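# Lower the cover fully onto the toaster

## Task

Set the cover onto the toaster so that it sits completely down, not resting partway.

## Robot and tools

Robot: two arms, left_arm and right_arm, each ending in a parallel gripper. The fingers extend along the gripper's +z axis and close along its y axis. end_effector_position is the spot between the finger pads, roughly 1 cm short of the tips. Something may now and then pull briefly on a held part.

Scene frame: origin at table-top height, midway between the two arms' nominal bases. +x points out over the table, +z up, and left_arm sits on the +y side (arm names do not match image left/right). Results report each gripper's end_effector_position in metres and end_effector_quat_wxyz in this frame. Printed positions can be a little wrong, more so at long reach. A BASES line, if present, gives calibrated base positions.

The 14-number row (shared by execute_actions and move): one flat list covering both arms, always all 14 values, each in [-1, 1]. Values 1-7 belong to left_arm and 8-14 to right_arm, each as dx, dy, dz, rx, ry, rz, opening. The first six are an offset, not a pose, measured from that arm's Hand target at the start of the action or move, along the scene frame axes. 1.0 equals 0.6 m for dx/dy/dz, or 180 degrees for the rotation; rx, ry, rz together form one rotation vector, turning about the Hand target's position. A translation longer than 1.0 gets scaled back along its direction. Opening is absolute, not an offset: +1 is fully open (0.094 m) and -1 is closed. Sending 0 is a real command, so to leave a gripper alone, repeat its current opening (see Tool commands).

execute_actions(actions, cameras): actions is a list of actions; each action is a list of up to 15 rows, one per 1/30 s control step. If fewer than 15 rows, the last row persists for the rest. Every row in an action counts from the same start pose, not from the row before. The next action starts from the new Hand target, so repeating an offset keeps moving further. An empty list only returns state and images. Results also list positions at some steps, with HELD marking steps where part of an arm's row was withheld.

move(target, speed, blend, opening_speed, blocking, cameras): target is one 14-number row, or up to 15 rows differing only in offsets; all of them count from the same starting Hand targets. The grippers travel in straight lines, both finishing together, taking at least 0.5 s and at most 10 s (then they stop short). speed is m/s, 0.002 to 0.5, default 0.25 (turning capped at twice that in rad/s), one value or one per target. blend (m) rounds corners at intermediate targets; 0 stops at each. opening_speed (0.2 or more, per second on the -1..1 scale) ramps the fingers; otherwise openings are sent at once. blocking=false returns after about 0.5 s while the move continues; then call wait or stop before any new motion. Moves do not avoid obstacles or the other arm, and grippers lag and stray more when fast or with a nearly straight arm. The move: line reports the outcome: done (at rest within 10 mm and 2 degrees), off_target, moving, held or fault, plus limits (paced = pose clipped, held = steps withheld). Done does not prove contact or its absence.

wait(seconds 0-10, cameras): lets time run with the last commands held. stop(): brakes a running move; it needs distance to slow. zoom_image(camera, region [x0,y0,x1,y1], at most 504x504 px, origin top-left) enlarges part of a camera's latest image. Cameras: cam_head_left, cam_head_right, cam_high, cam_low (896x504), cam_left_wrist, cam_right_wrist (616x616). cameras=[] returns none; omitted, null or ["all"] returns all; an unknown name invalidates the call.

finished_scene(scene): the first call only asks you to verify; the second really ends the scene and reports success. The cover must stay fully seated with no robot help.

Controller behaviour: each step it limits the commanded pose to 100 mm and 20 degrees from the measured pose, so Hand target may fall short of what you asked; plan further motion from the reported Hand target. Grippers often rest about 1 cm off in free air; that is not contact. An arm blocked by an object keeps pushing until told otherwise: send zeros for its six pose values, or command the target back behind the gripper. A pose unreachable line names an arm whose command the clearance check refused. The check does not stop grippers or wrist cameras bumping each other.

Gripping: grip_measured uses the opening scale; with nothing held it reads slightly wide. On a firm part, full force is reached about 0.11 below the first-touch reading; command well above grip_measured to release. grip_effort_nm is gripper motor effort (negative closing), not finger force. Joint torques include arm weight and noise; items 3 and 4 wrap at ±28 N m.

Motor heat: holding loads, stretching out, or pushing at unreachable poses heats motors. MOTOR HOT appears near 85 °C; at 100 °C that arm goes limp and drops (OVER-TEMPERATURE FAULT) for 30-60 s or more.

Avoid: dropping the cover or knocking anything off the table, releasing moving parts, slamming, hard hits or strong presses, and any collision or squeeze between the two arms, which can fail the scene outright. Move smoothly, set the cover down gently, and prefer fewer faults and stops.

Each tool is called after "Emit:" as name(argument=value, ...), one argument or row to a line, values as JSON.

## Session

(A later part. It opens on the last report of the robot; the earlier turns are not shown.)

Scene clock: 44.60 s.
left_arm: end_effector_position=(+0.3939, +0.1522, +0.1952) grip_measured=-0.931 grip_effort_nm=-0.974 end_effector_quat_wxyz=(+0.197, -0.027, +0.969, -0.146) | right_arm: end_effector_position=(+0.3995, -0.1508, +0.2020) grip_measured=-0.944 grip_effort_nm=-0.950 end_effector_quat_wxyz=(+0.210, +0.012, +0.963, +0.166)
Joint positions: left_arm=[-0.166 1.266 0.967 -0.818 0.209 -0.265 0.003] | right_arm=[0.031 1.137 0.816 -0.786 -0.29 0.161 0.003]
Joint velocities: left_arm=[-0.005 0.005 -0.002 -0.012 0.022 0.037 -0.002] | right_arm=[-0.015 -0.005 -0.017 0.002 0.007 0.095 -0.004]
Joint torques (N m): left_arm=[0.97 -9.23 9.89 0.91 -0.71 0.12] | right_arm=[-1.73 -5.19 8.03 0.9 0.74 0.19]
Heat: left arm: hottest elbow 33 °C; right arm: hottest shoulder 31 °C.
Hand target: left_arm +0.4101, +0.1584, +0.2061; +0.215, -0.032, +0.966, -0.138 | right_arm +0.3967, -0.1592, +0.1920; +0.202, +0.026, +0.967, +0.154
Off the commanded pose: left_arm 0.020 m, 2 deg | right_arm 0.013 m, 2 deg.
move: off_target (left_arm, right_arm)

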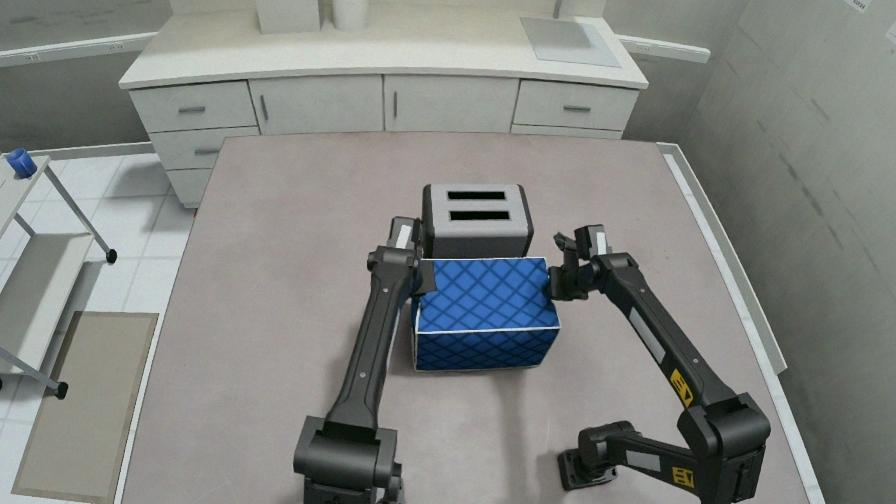

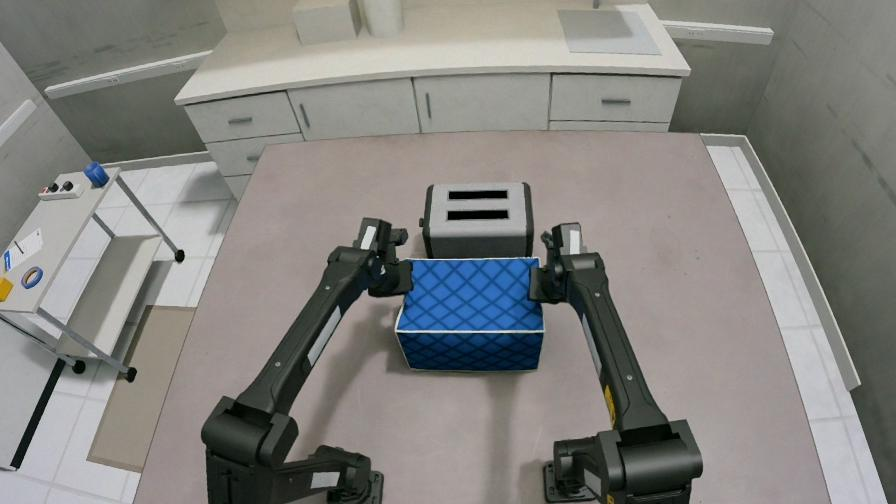

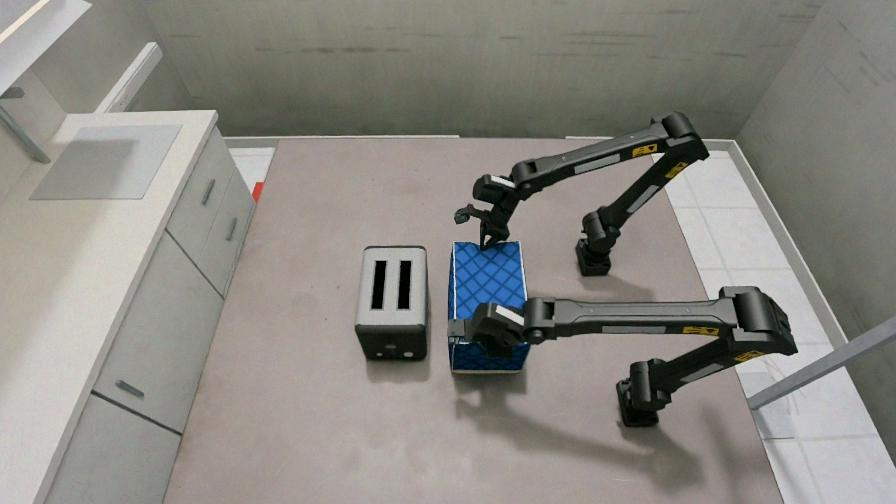

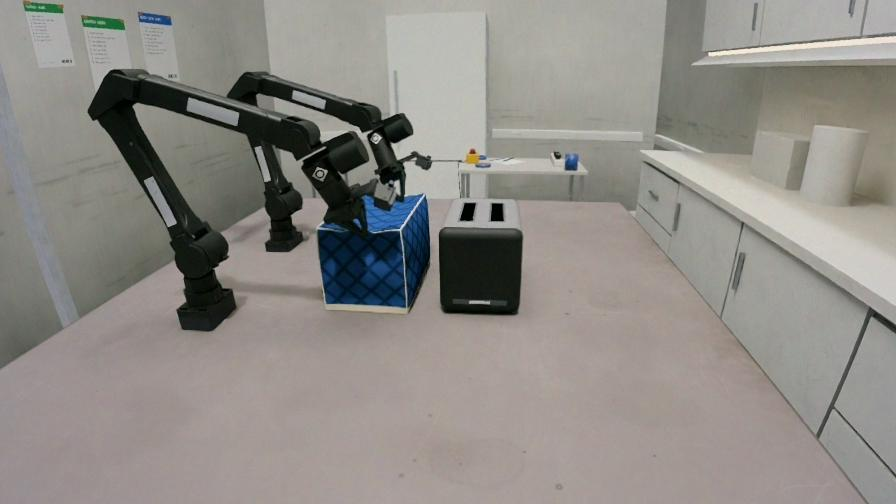

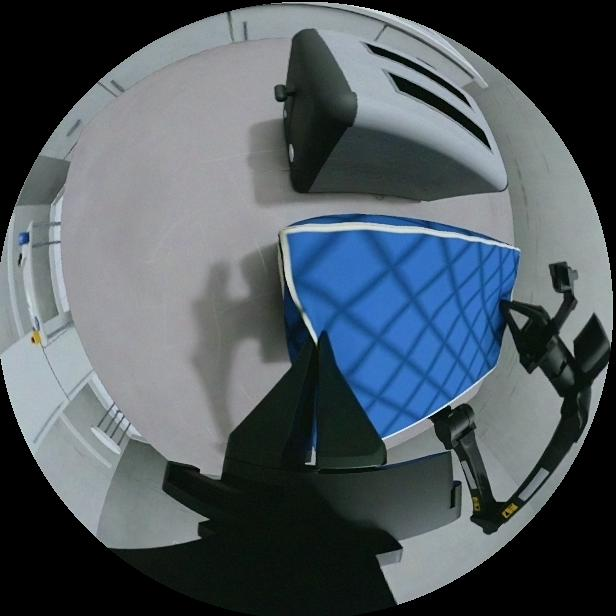

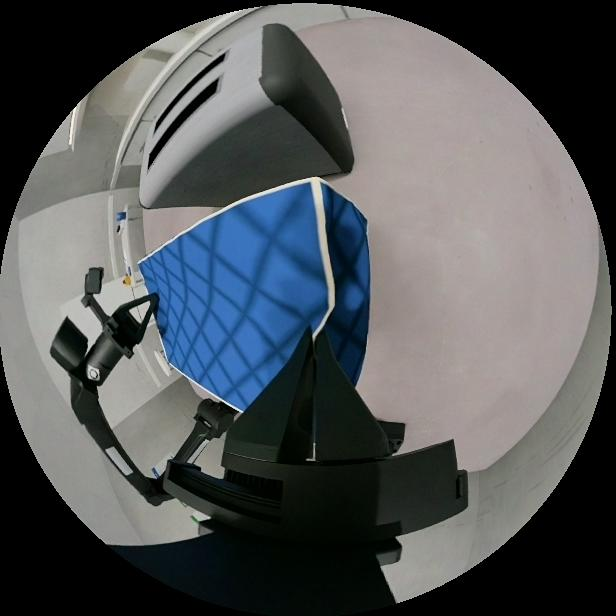

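Emit:
move(
  target=[
    [-0.07,0.01,0.12,0,0,0,-1,-0.045,-0.005,0.14,0,0,0,-1],
    [-0.07,0.012,0.45,0.17,0,0,-1,-0.045,-0.005,0.473,-0.17,0,0,-1],
  ],
  speed=0.15,
  blend=0.03,
)

Scene clock: 51.00 s.
left_arm: end_effector_position=(+0.3638, +0.1470, +0.4546) grip_measured=-0.934 grip_effort_nm=-1.033 end_effector_quat_wxyz=(+0.202, +0.041, +0.973, +0.107) | right_arm: end_effector_position=(+0.3689, -0.1488, +0.4556) grip_measured=-0.949 grip_effort_nm=-1.028 end_effector_quat_wxyz=(+0.189, -0.045, +0.977, -0.085)
Joint positions: left_arm=[-0.414 1.31 1.718 -1.662 -0.342 -0.27 0.003] | right_arm=[0.302 1.164 1.552 -1.635 0.268 0.202 0.002]
Joint velocities: left_arm=[-0.005 -0.005 0.007 -0.007 -0.022 0.007 0] | right_arm=[-0.005 -0.005 0.007 0.002 -0.007 -0.037 0]
Joint torques (N m): left_arm=[1.55 -9.99 10.67 -0.47 -1.64 0.03] | right_arm=[-2.43 -5.25 13.7 -0.14 1.84 0.21]
Heat: left arm: hottest elbow 34 °C; right arm: hottest shoulder 31 °C.
Hand target: left_arm +0.3681, +0.1615, +0.4748; +0.216, +0.025, +0.968, +0.123 | right_arm +0.3737, -0.1622, +0.4759; +0.202, -0.028, +0.973, -0.103
Off the commanded pose: left_arm 0.029 m, 3 deg | right_arm 0.024 m, 4 deg.
move: off_target (left_arm, right_arm)

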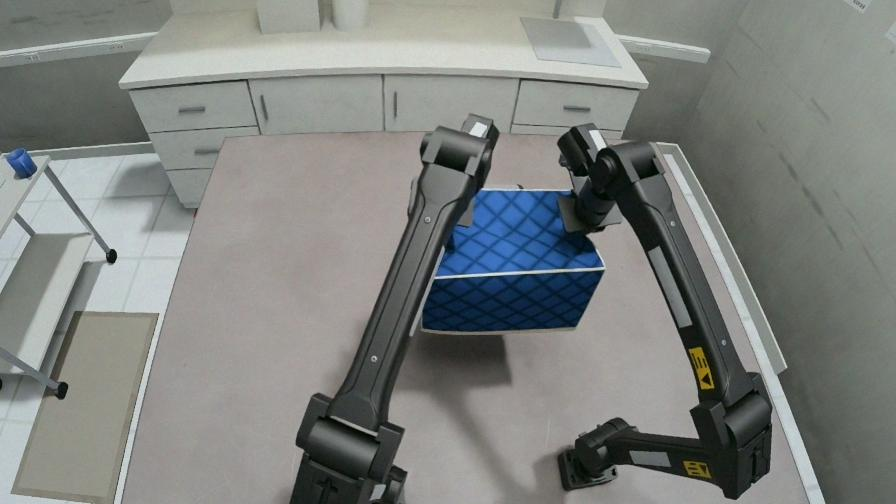

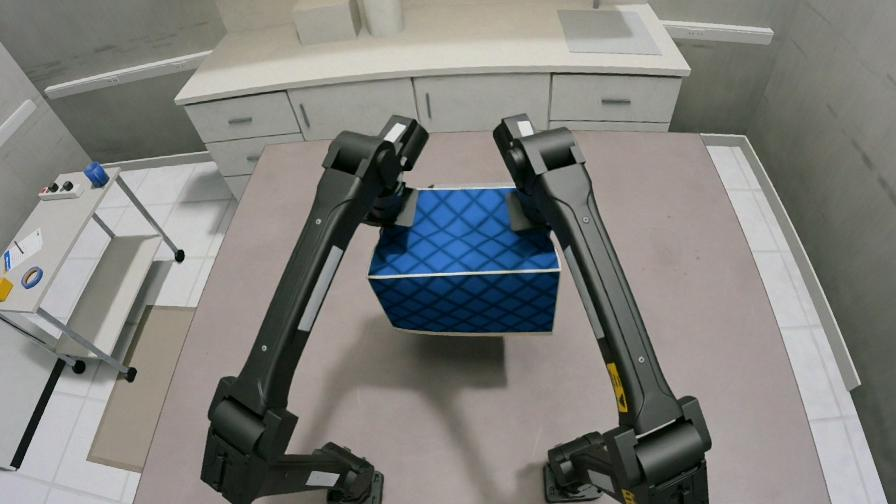

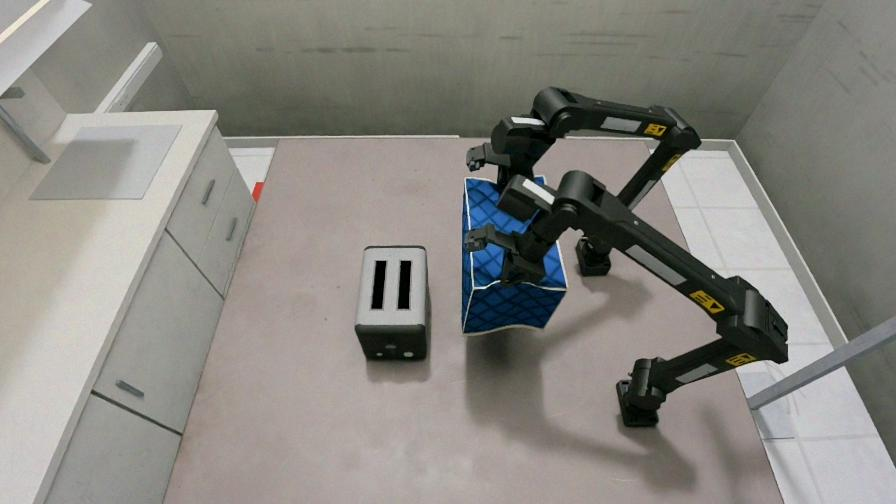

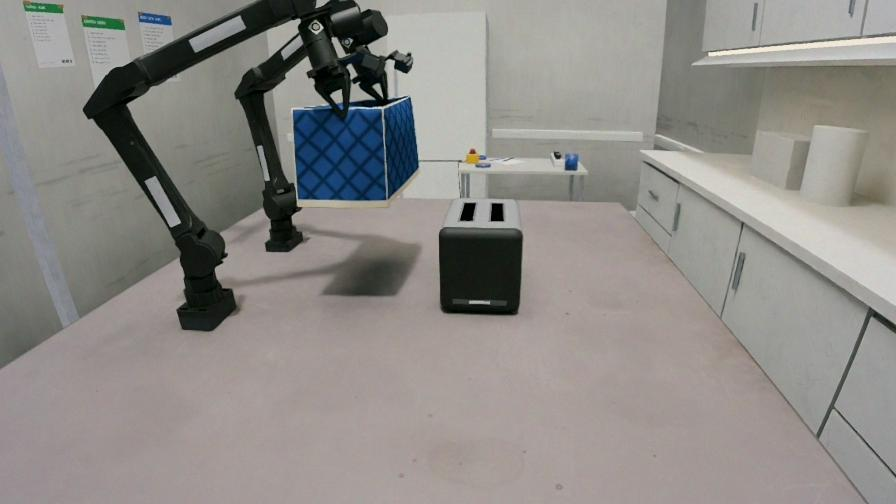

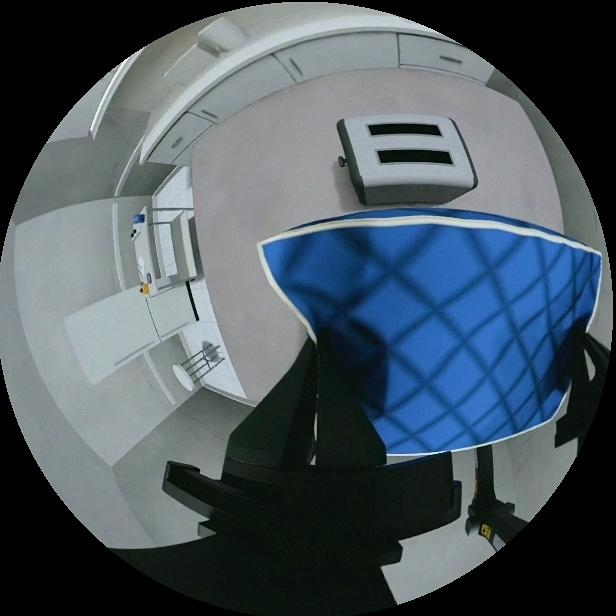

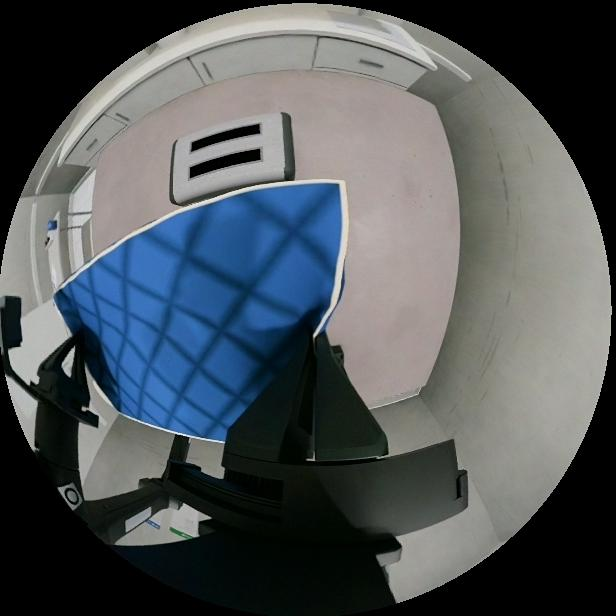

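Emit:
move(
  target=[0.475,-0.02,0,0,0,0,-1,0.475,-0.022,0,0,0,0,-1],
  speed=0.18,
)

Emit:
zoom_image(
  camera="cam_low",
  region=[380, 60, 600, 330],
)

Emit:
zoom_image(
  camera="cam_head_right",
  region=[360, 60, 620, 300],
)

Scene clock: 59.70 s.
left_arm: end_effector_position=(+0.6490, +0.1317, +0.4680) grip_measured=-0.934 grip_effort_nm=-1.028 end_effector_quat_wxyz=(+0.290, +0.042, +0.950, +0.109) | right_arm: end_effector_position=(+0.6497, -0.1619, +0.4609) grip_measured=-0.950 grip_effort_nm=-1.028 end_effector_quat_wxyz=(+0.211, -0.032, +0.972, -0.101)
Joint positions: left_arm=[-0.266 2.098 2.755 -1.679 -0.327 -0.079 0.003] | right_arm=[0.131 1.912 2.415 -1.671 0.252 0.05 0.002]
Joint velocities: left_arm=[-0.005 0.005 -0.017 -0.012 -0.037 0.037 0.001] | right_arm=[-0.015 -0.005 -0.012 -0.002 0.022 0.081 0]
Joint torques (N m): left_arm=[1.38 -21.6 9.88 0.42 -0.34 0.2] | right_arm=[-2.61 -14.27 13.57 0.59 0.31 -0.08]
Heat: left arm: hottest elbow 35 °C; right arm: hottest shoulder 31 °C.
Hand target: left_arm +0.6542, +0.1478, +0.4780; +0.217, +0.027, +0.968, +0.122 | right_arm +0.6585, -0.1742, +0.4713; +0.203, -0.028, +0.973, -0.105
Off the commanded pose: left_arm 0.020 m, 9 deg | right_arm 0.022 m, 1 deg.
joint sent to its limit (left arm) — joint 4 (wrist pitch), lower limit. The joint targets are off in orientation, not in position.
joint sent to its limit (right arm) — joint 4 (wrist pitch), lower limit. The joint targets are off in position, not in orientation.
move: off_target (left_arm, right_arm)

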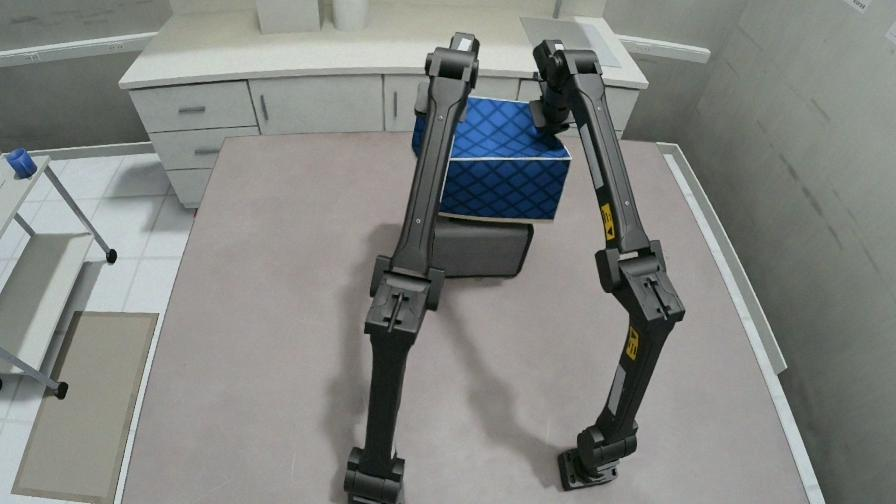

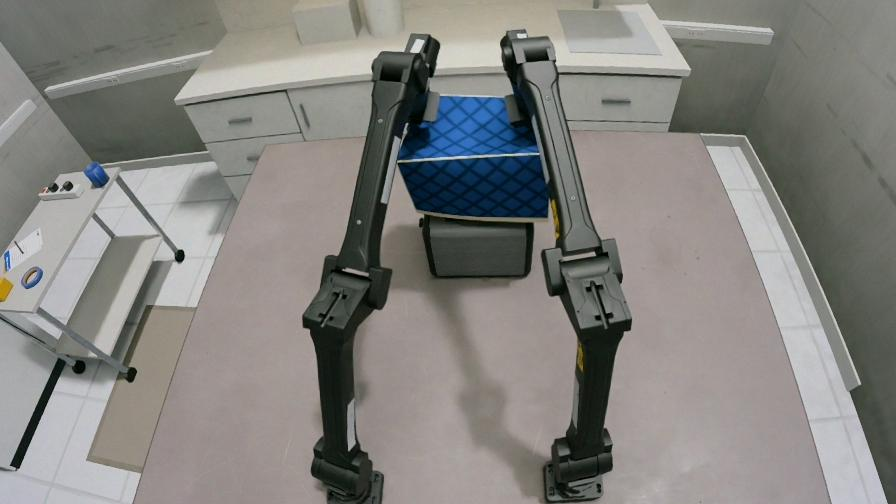

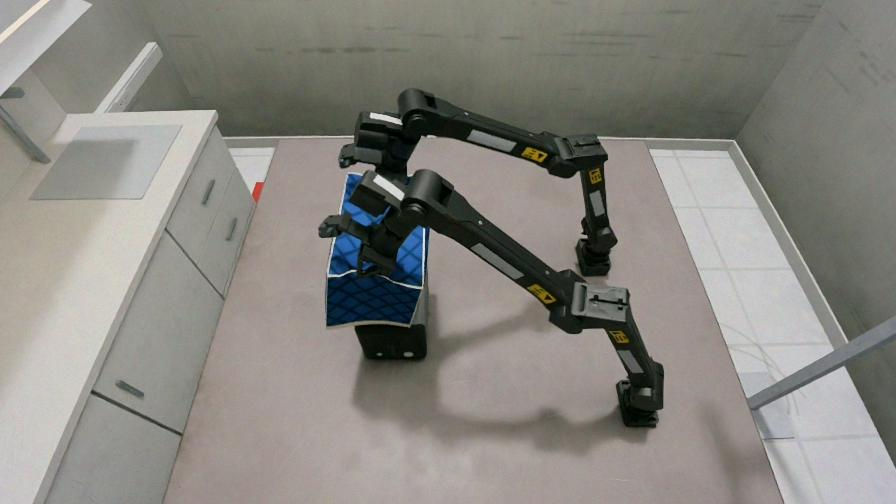

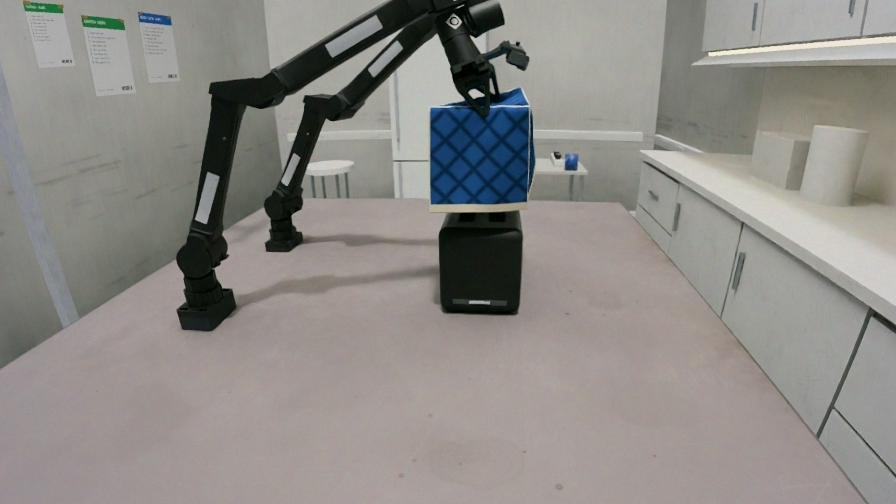

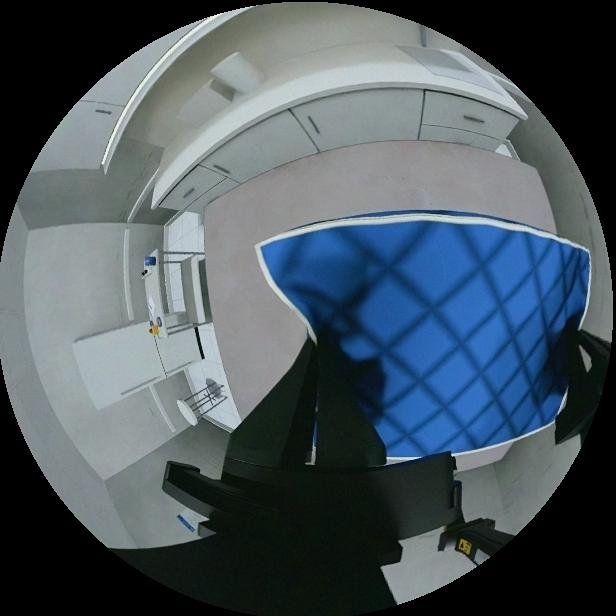

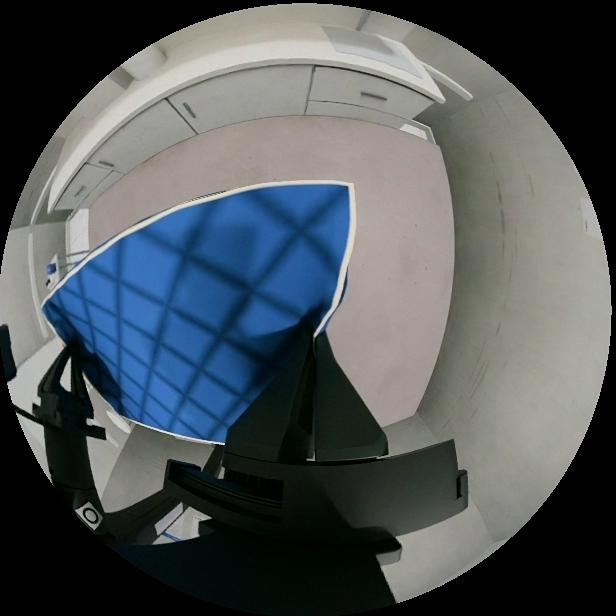

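Scaled by 1.867.

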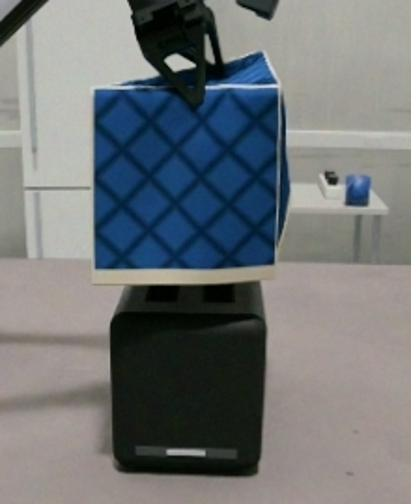

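Scaled by 1.938.

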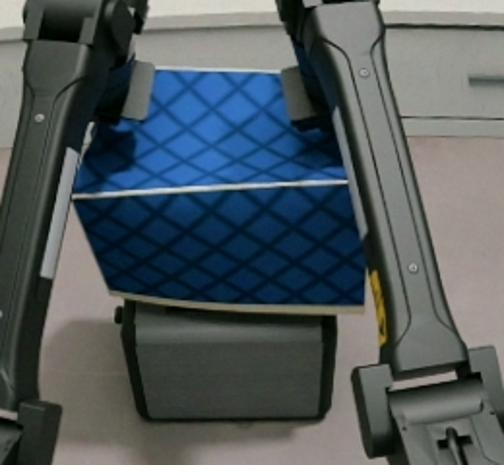

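Emit:
move(
  target=[0.006,0,-0.14,0,0,0,-1,0.006,0,-0.13,0,0,0,-1],
  speed=0.1,
)

Emit:
zoom_image(
  camera="cam_low",
  region=[380, 60, 600, 330],
)

Emit:
zoom_image(
  camera="cam_head_right",
  region=[360, 60, 620, 300],
)

Scene clock: 66.30 s.
left_arm: end_effector_position=(+0.6495, +0.1330, +0.3952) grip_measured=-0.934 grip_effort_nm=-1.028 end_effector_quat_wxyz=(+0.213, +0.039, +0.969, +0.120) | right_arm: end_effector_position=(+0.6647, -0.1600, +0.3785) grip_measured=-0.950 grip_effort_nm=-1.038 end_effector_quat_wxyz=(+0.190, -0.034, +0.976, -0.103)
Joint positions: left_arm=[-0.263 2.098 2.584 -1.674 -0.322 -0.114 0.003] | right_arm=[0.129 1.885 2.151 -1.477 0.251 0.05 0.002]
Joint velocities: left_arm=[-0.005 -0.005 0.017 0.007 0.066 0.022 -0.001] | right_arm=[-0.005 -0.015 -0.002 -0.022 -0.022 0.037 0]
Joint torques (N m): left_arm=[1.73 -23 7.23 0.95 -0.28 -0.01] | right_arm=[-2.43 -18.08 8.51 1.02 0.32 0.03]
Heat: left arm: hottest elbow 35 °C; right arm: hottest shoulder 32 °C.
Hand target: left_arm +0.6576, +0.1493, +0.3939; +0.217, +0.025, +0.968, +0.122 | right_arm +0.6610, -0.1744, +0.3931; +0.203, -0.028, +0.973, -0.105
Off the commanded pose: left_arm 0.017 m, 2 deg | right_arm 0.021 m, 2 deg.
move: off_target (left_arm, right_arm)

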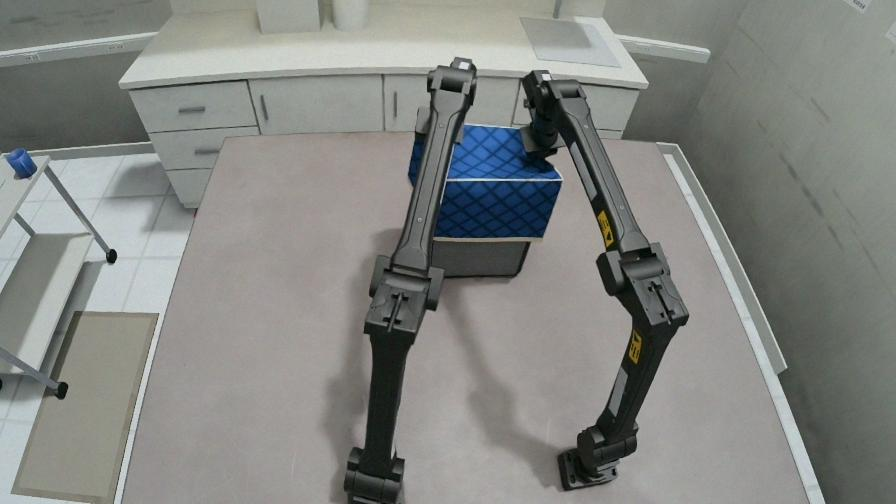

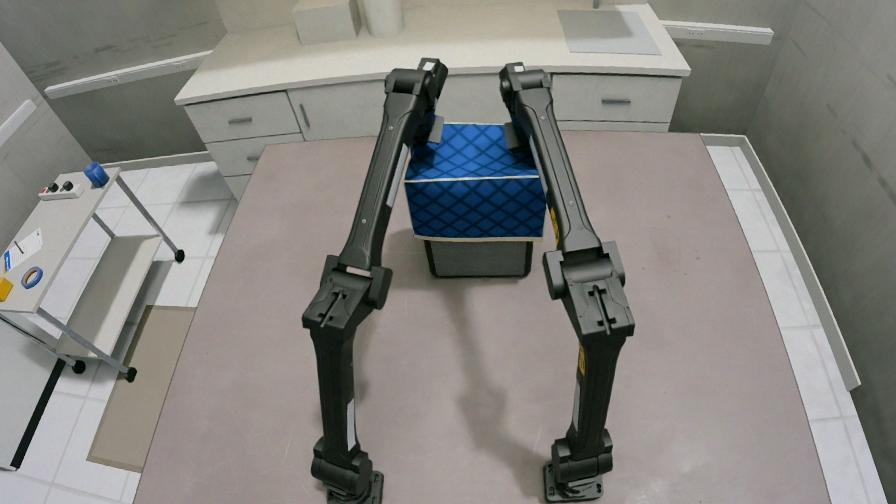

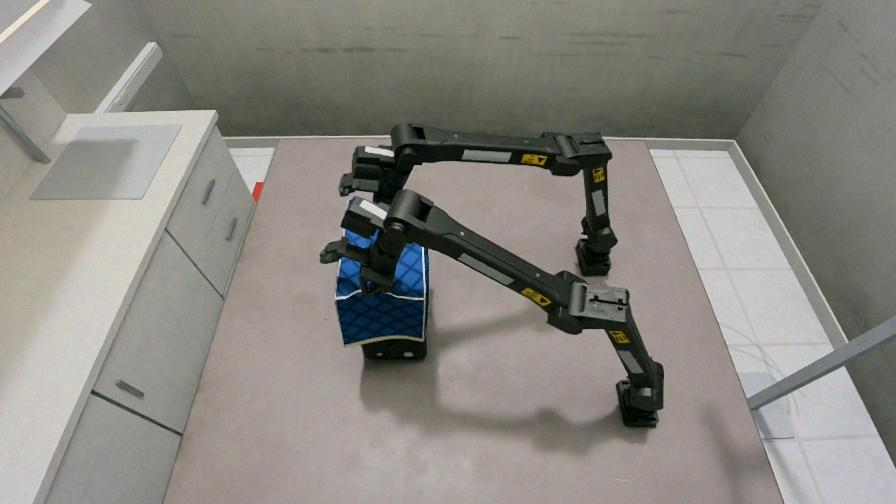

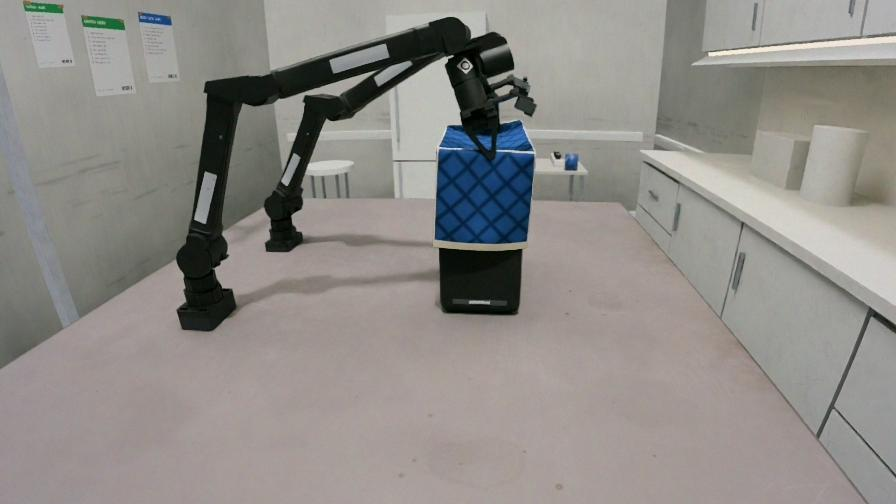

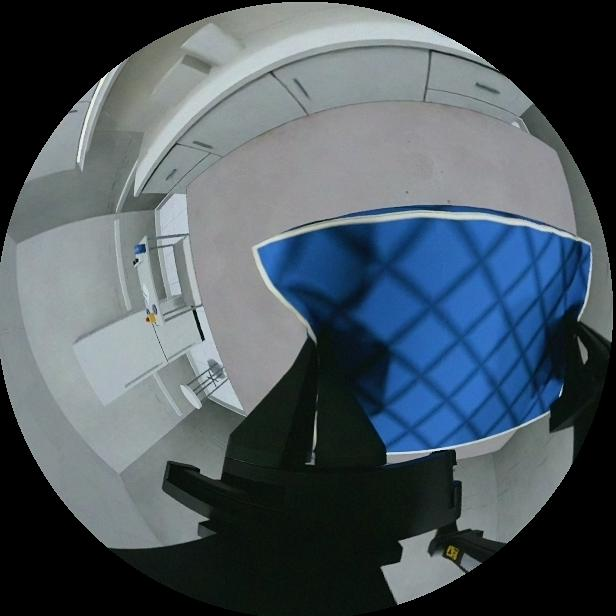

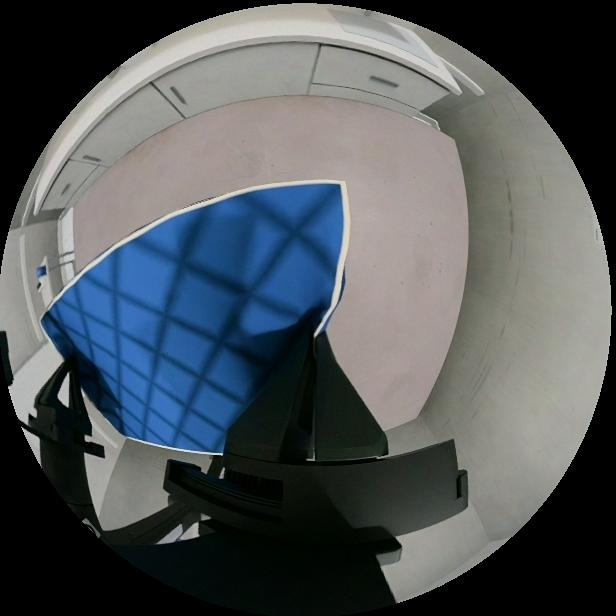

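Scaled by 1.867.

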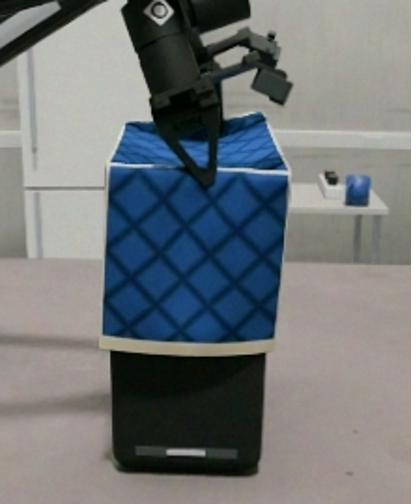

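Scaled by 1.938.

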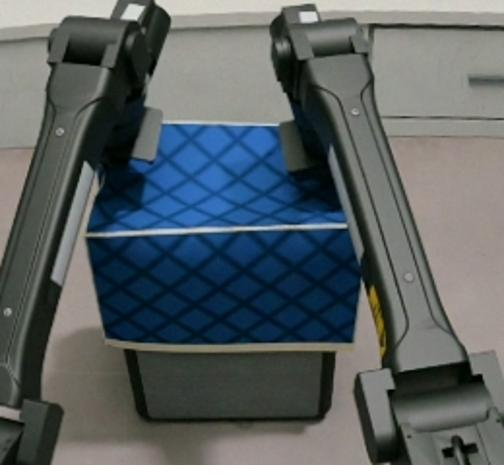

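Emit:
move(
  target=[-0.003,0,-0.16,0,0,0,-1,-0.01,0,-0.14,0,0,0,-1],
  speed=0.1,
)

Emit:
zoom_image(
  camera="cam_high",
  region=[280, 160, 500, 400],
)

Scene clock: 71.17 s.
left_arm: end_effector_position=(+0.6538, +0.1338, +0.2781) grip_measured=-0.934 grip_effort_nm=-1.033 end_effector_quat_wxyz=(+0.201, +0.040, +0.971, +0.122) | right_arm: end_effector_position=(+0.6572, -0.1602, +0.2903) grip_measured=-0.950 grip_effort_nm=-1.038 end_effector_quat_wxyz=(+0.187, -0.035, +0.977, -0.100)
Joint positions: left_arm=[-0.26 1.993 2.095 -1.317 -0.32 -0.115 0.003] | right_arm=[0.129 1.827 1.836 -1.225 0.244 0.05 0.002]
Joint velocities: left_arm=[0.005 -0.005 -0.007 0.012 -0.022 0.037 -0.001] | right_arm=[-0.015 -0.015 0.012 -0.007 0.007 0.007 -0.001]
Joint torques (N m): left_arm=[1.73 -25.76 7.45 1.02 -0.35 0.02] | right_arm=[-2.49 -18.14 8.81 0.98 0.58 0.04]
Heat: left arm: hottest elbow 35 °C; right arm: hottest shoulder 33 °C.
Hand target: left_arm +0.6552, +0.1513, +0.2974; +0.217, +0.025, +0.968, +0.122 | right_arm +0.6537, -0.1745, +0.3093; +0.203, -0.028, +0.973, -0.105
Off the commanded pose: left_arm 0.025 m, 3 deg | right_arm 0.024 m, 2 deg.
move: off_target (left_arm, right_arm)

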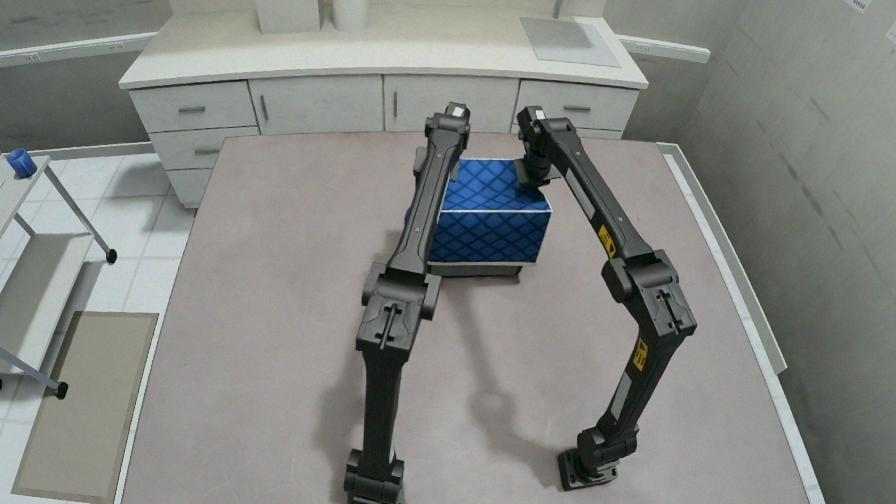

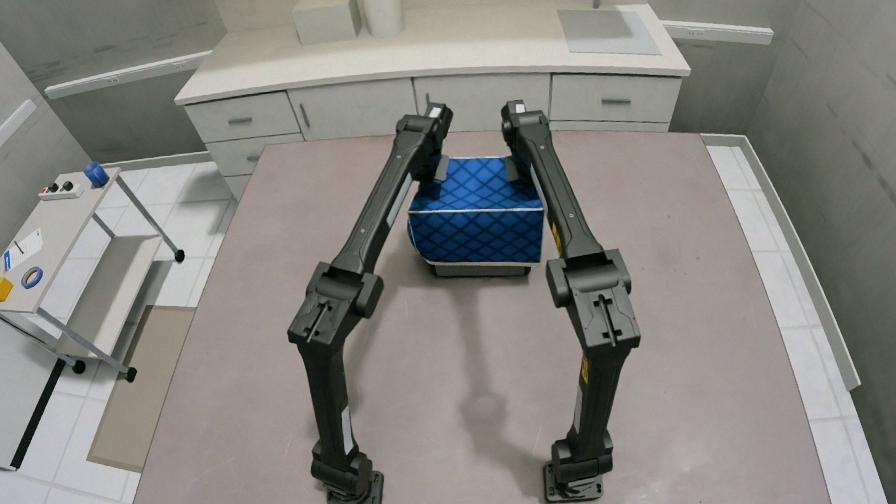

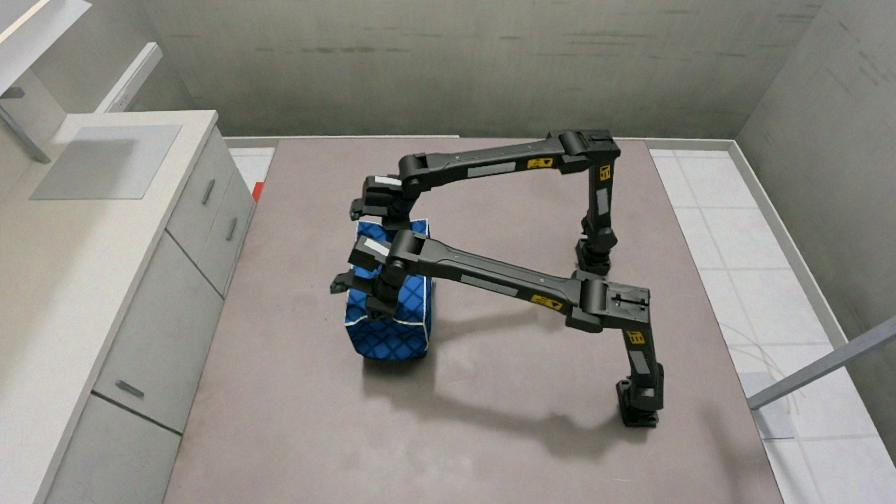

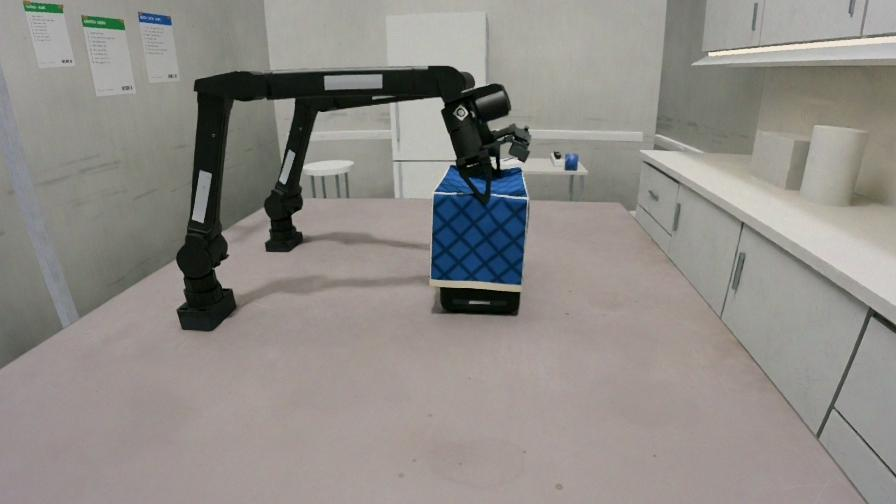

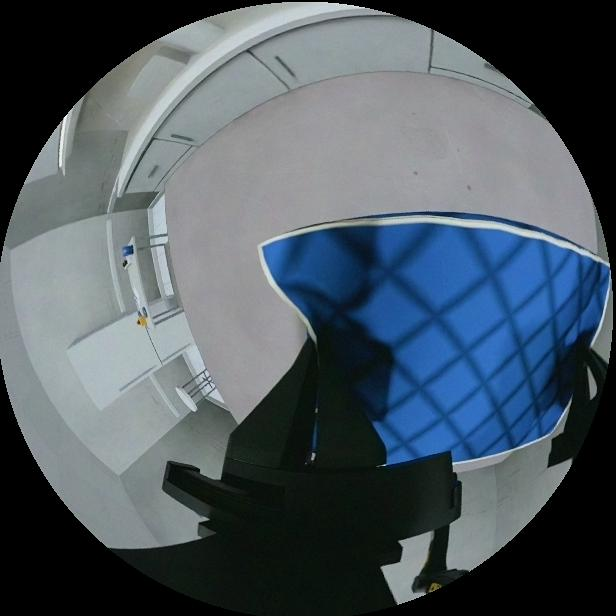

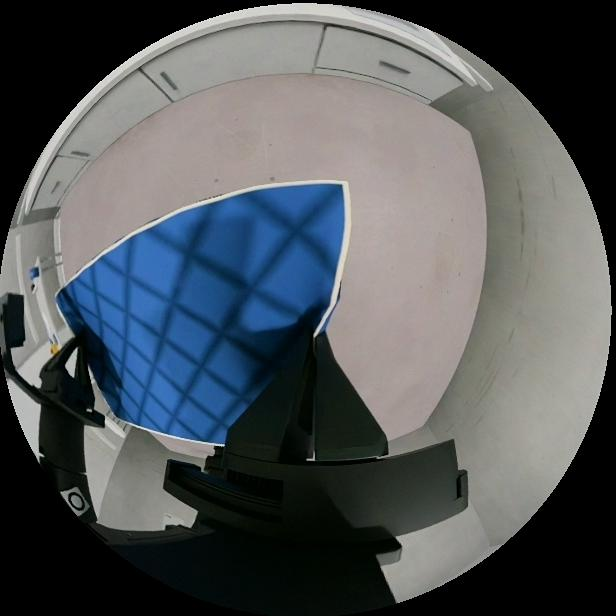

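Scaled by 2.100.

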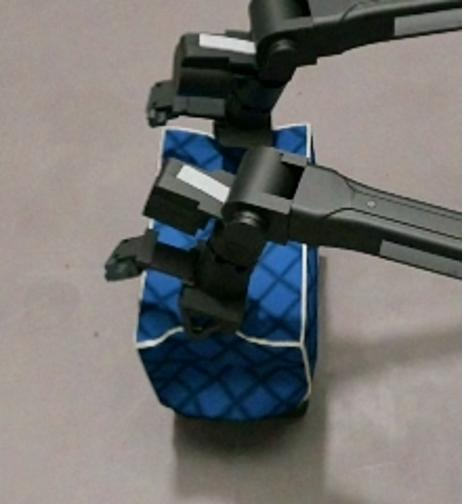

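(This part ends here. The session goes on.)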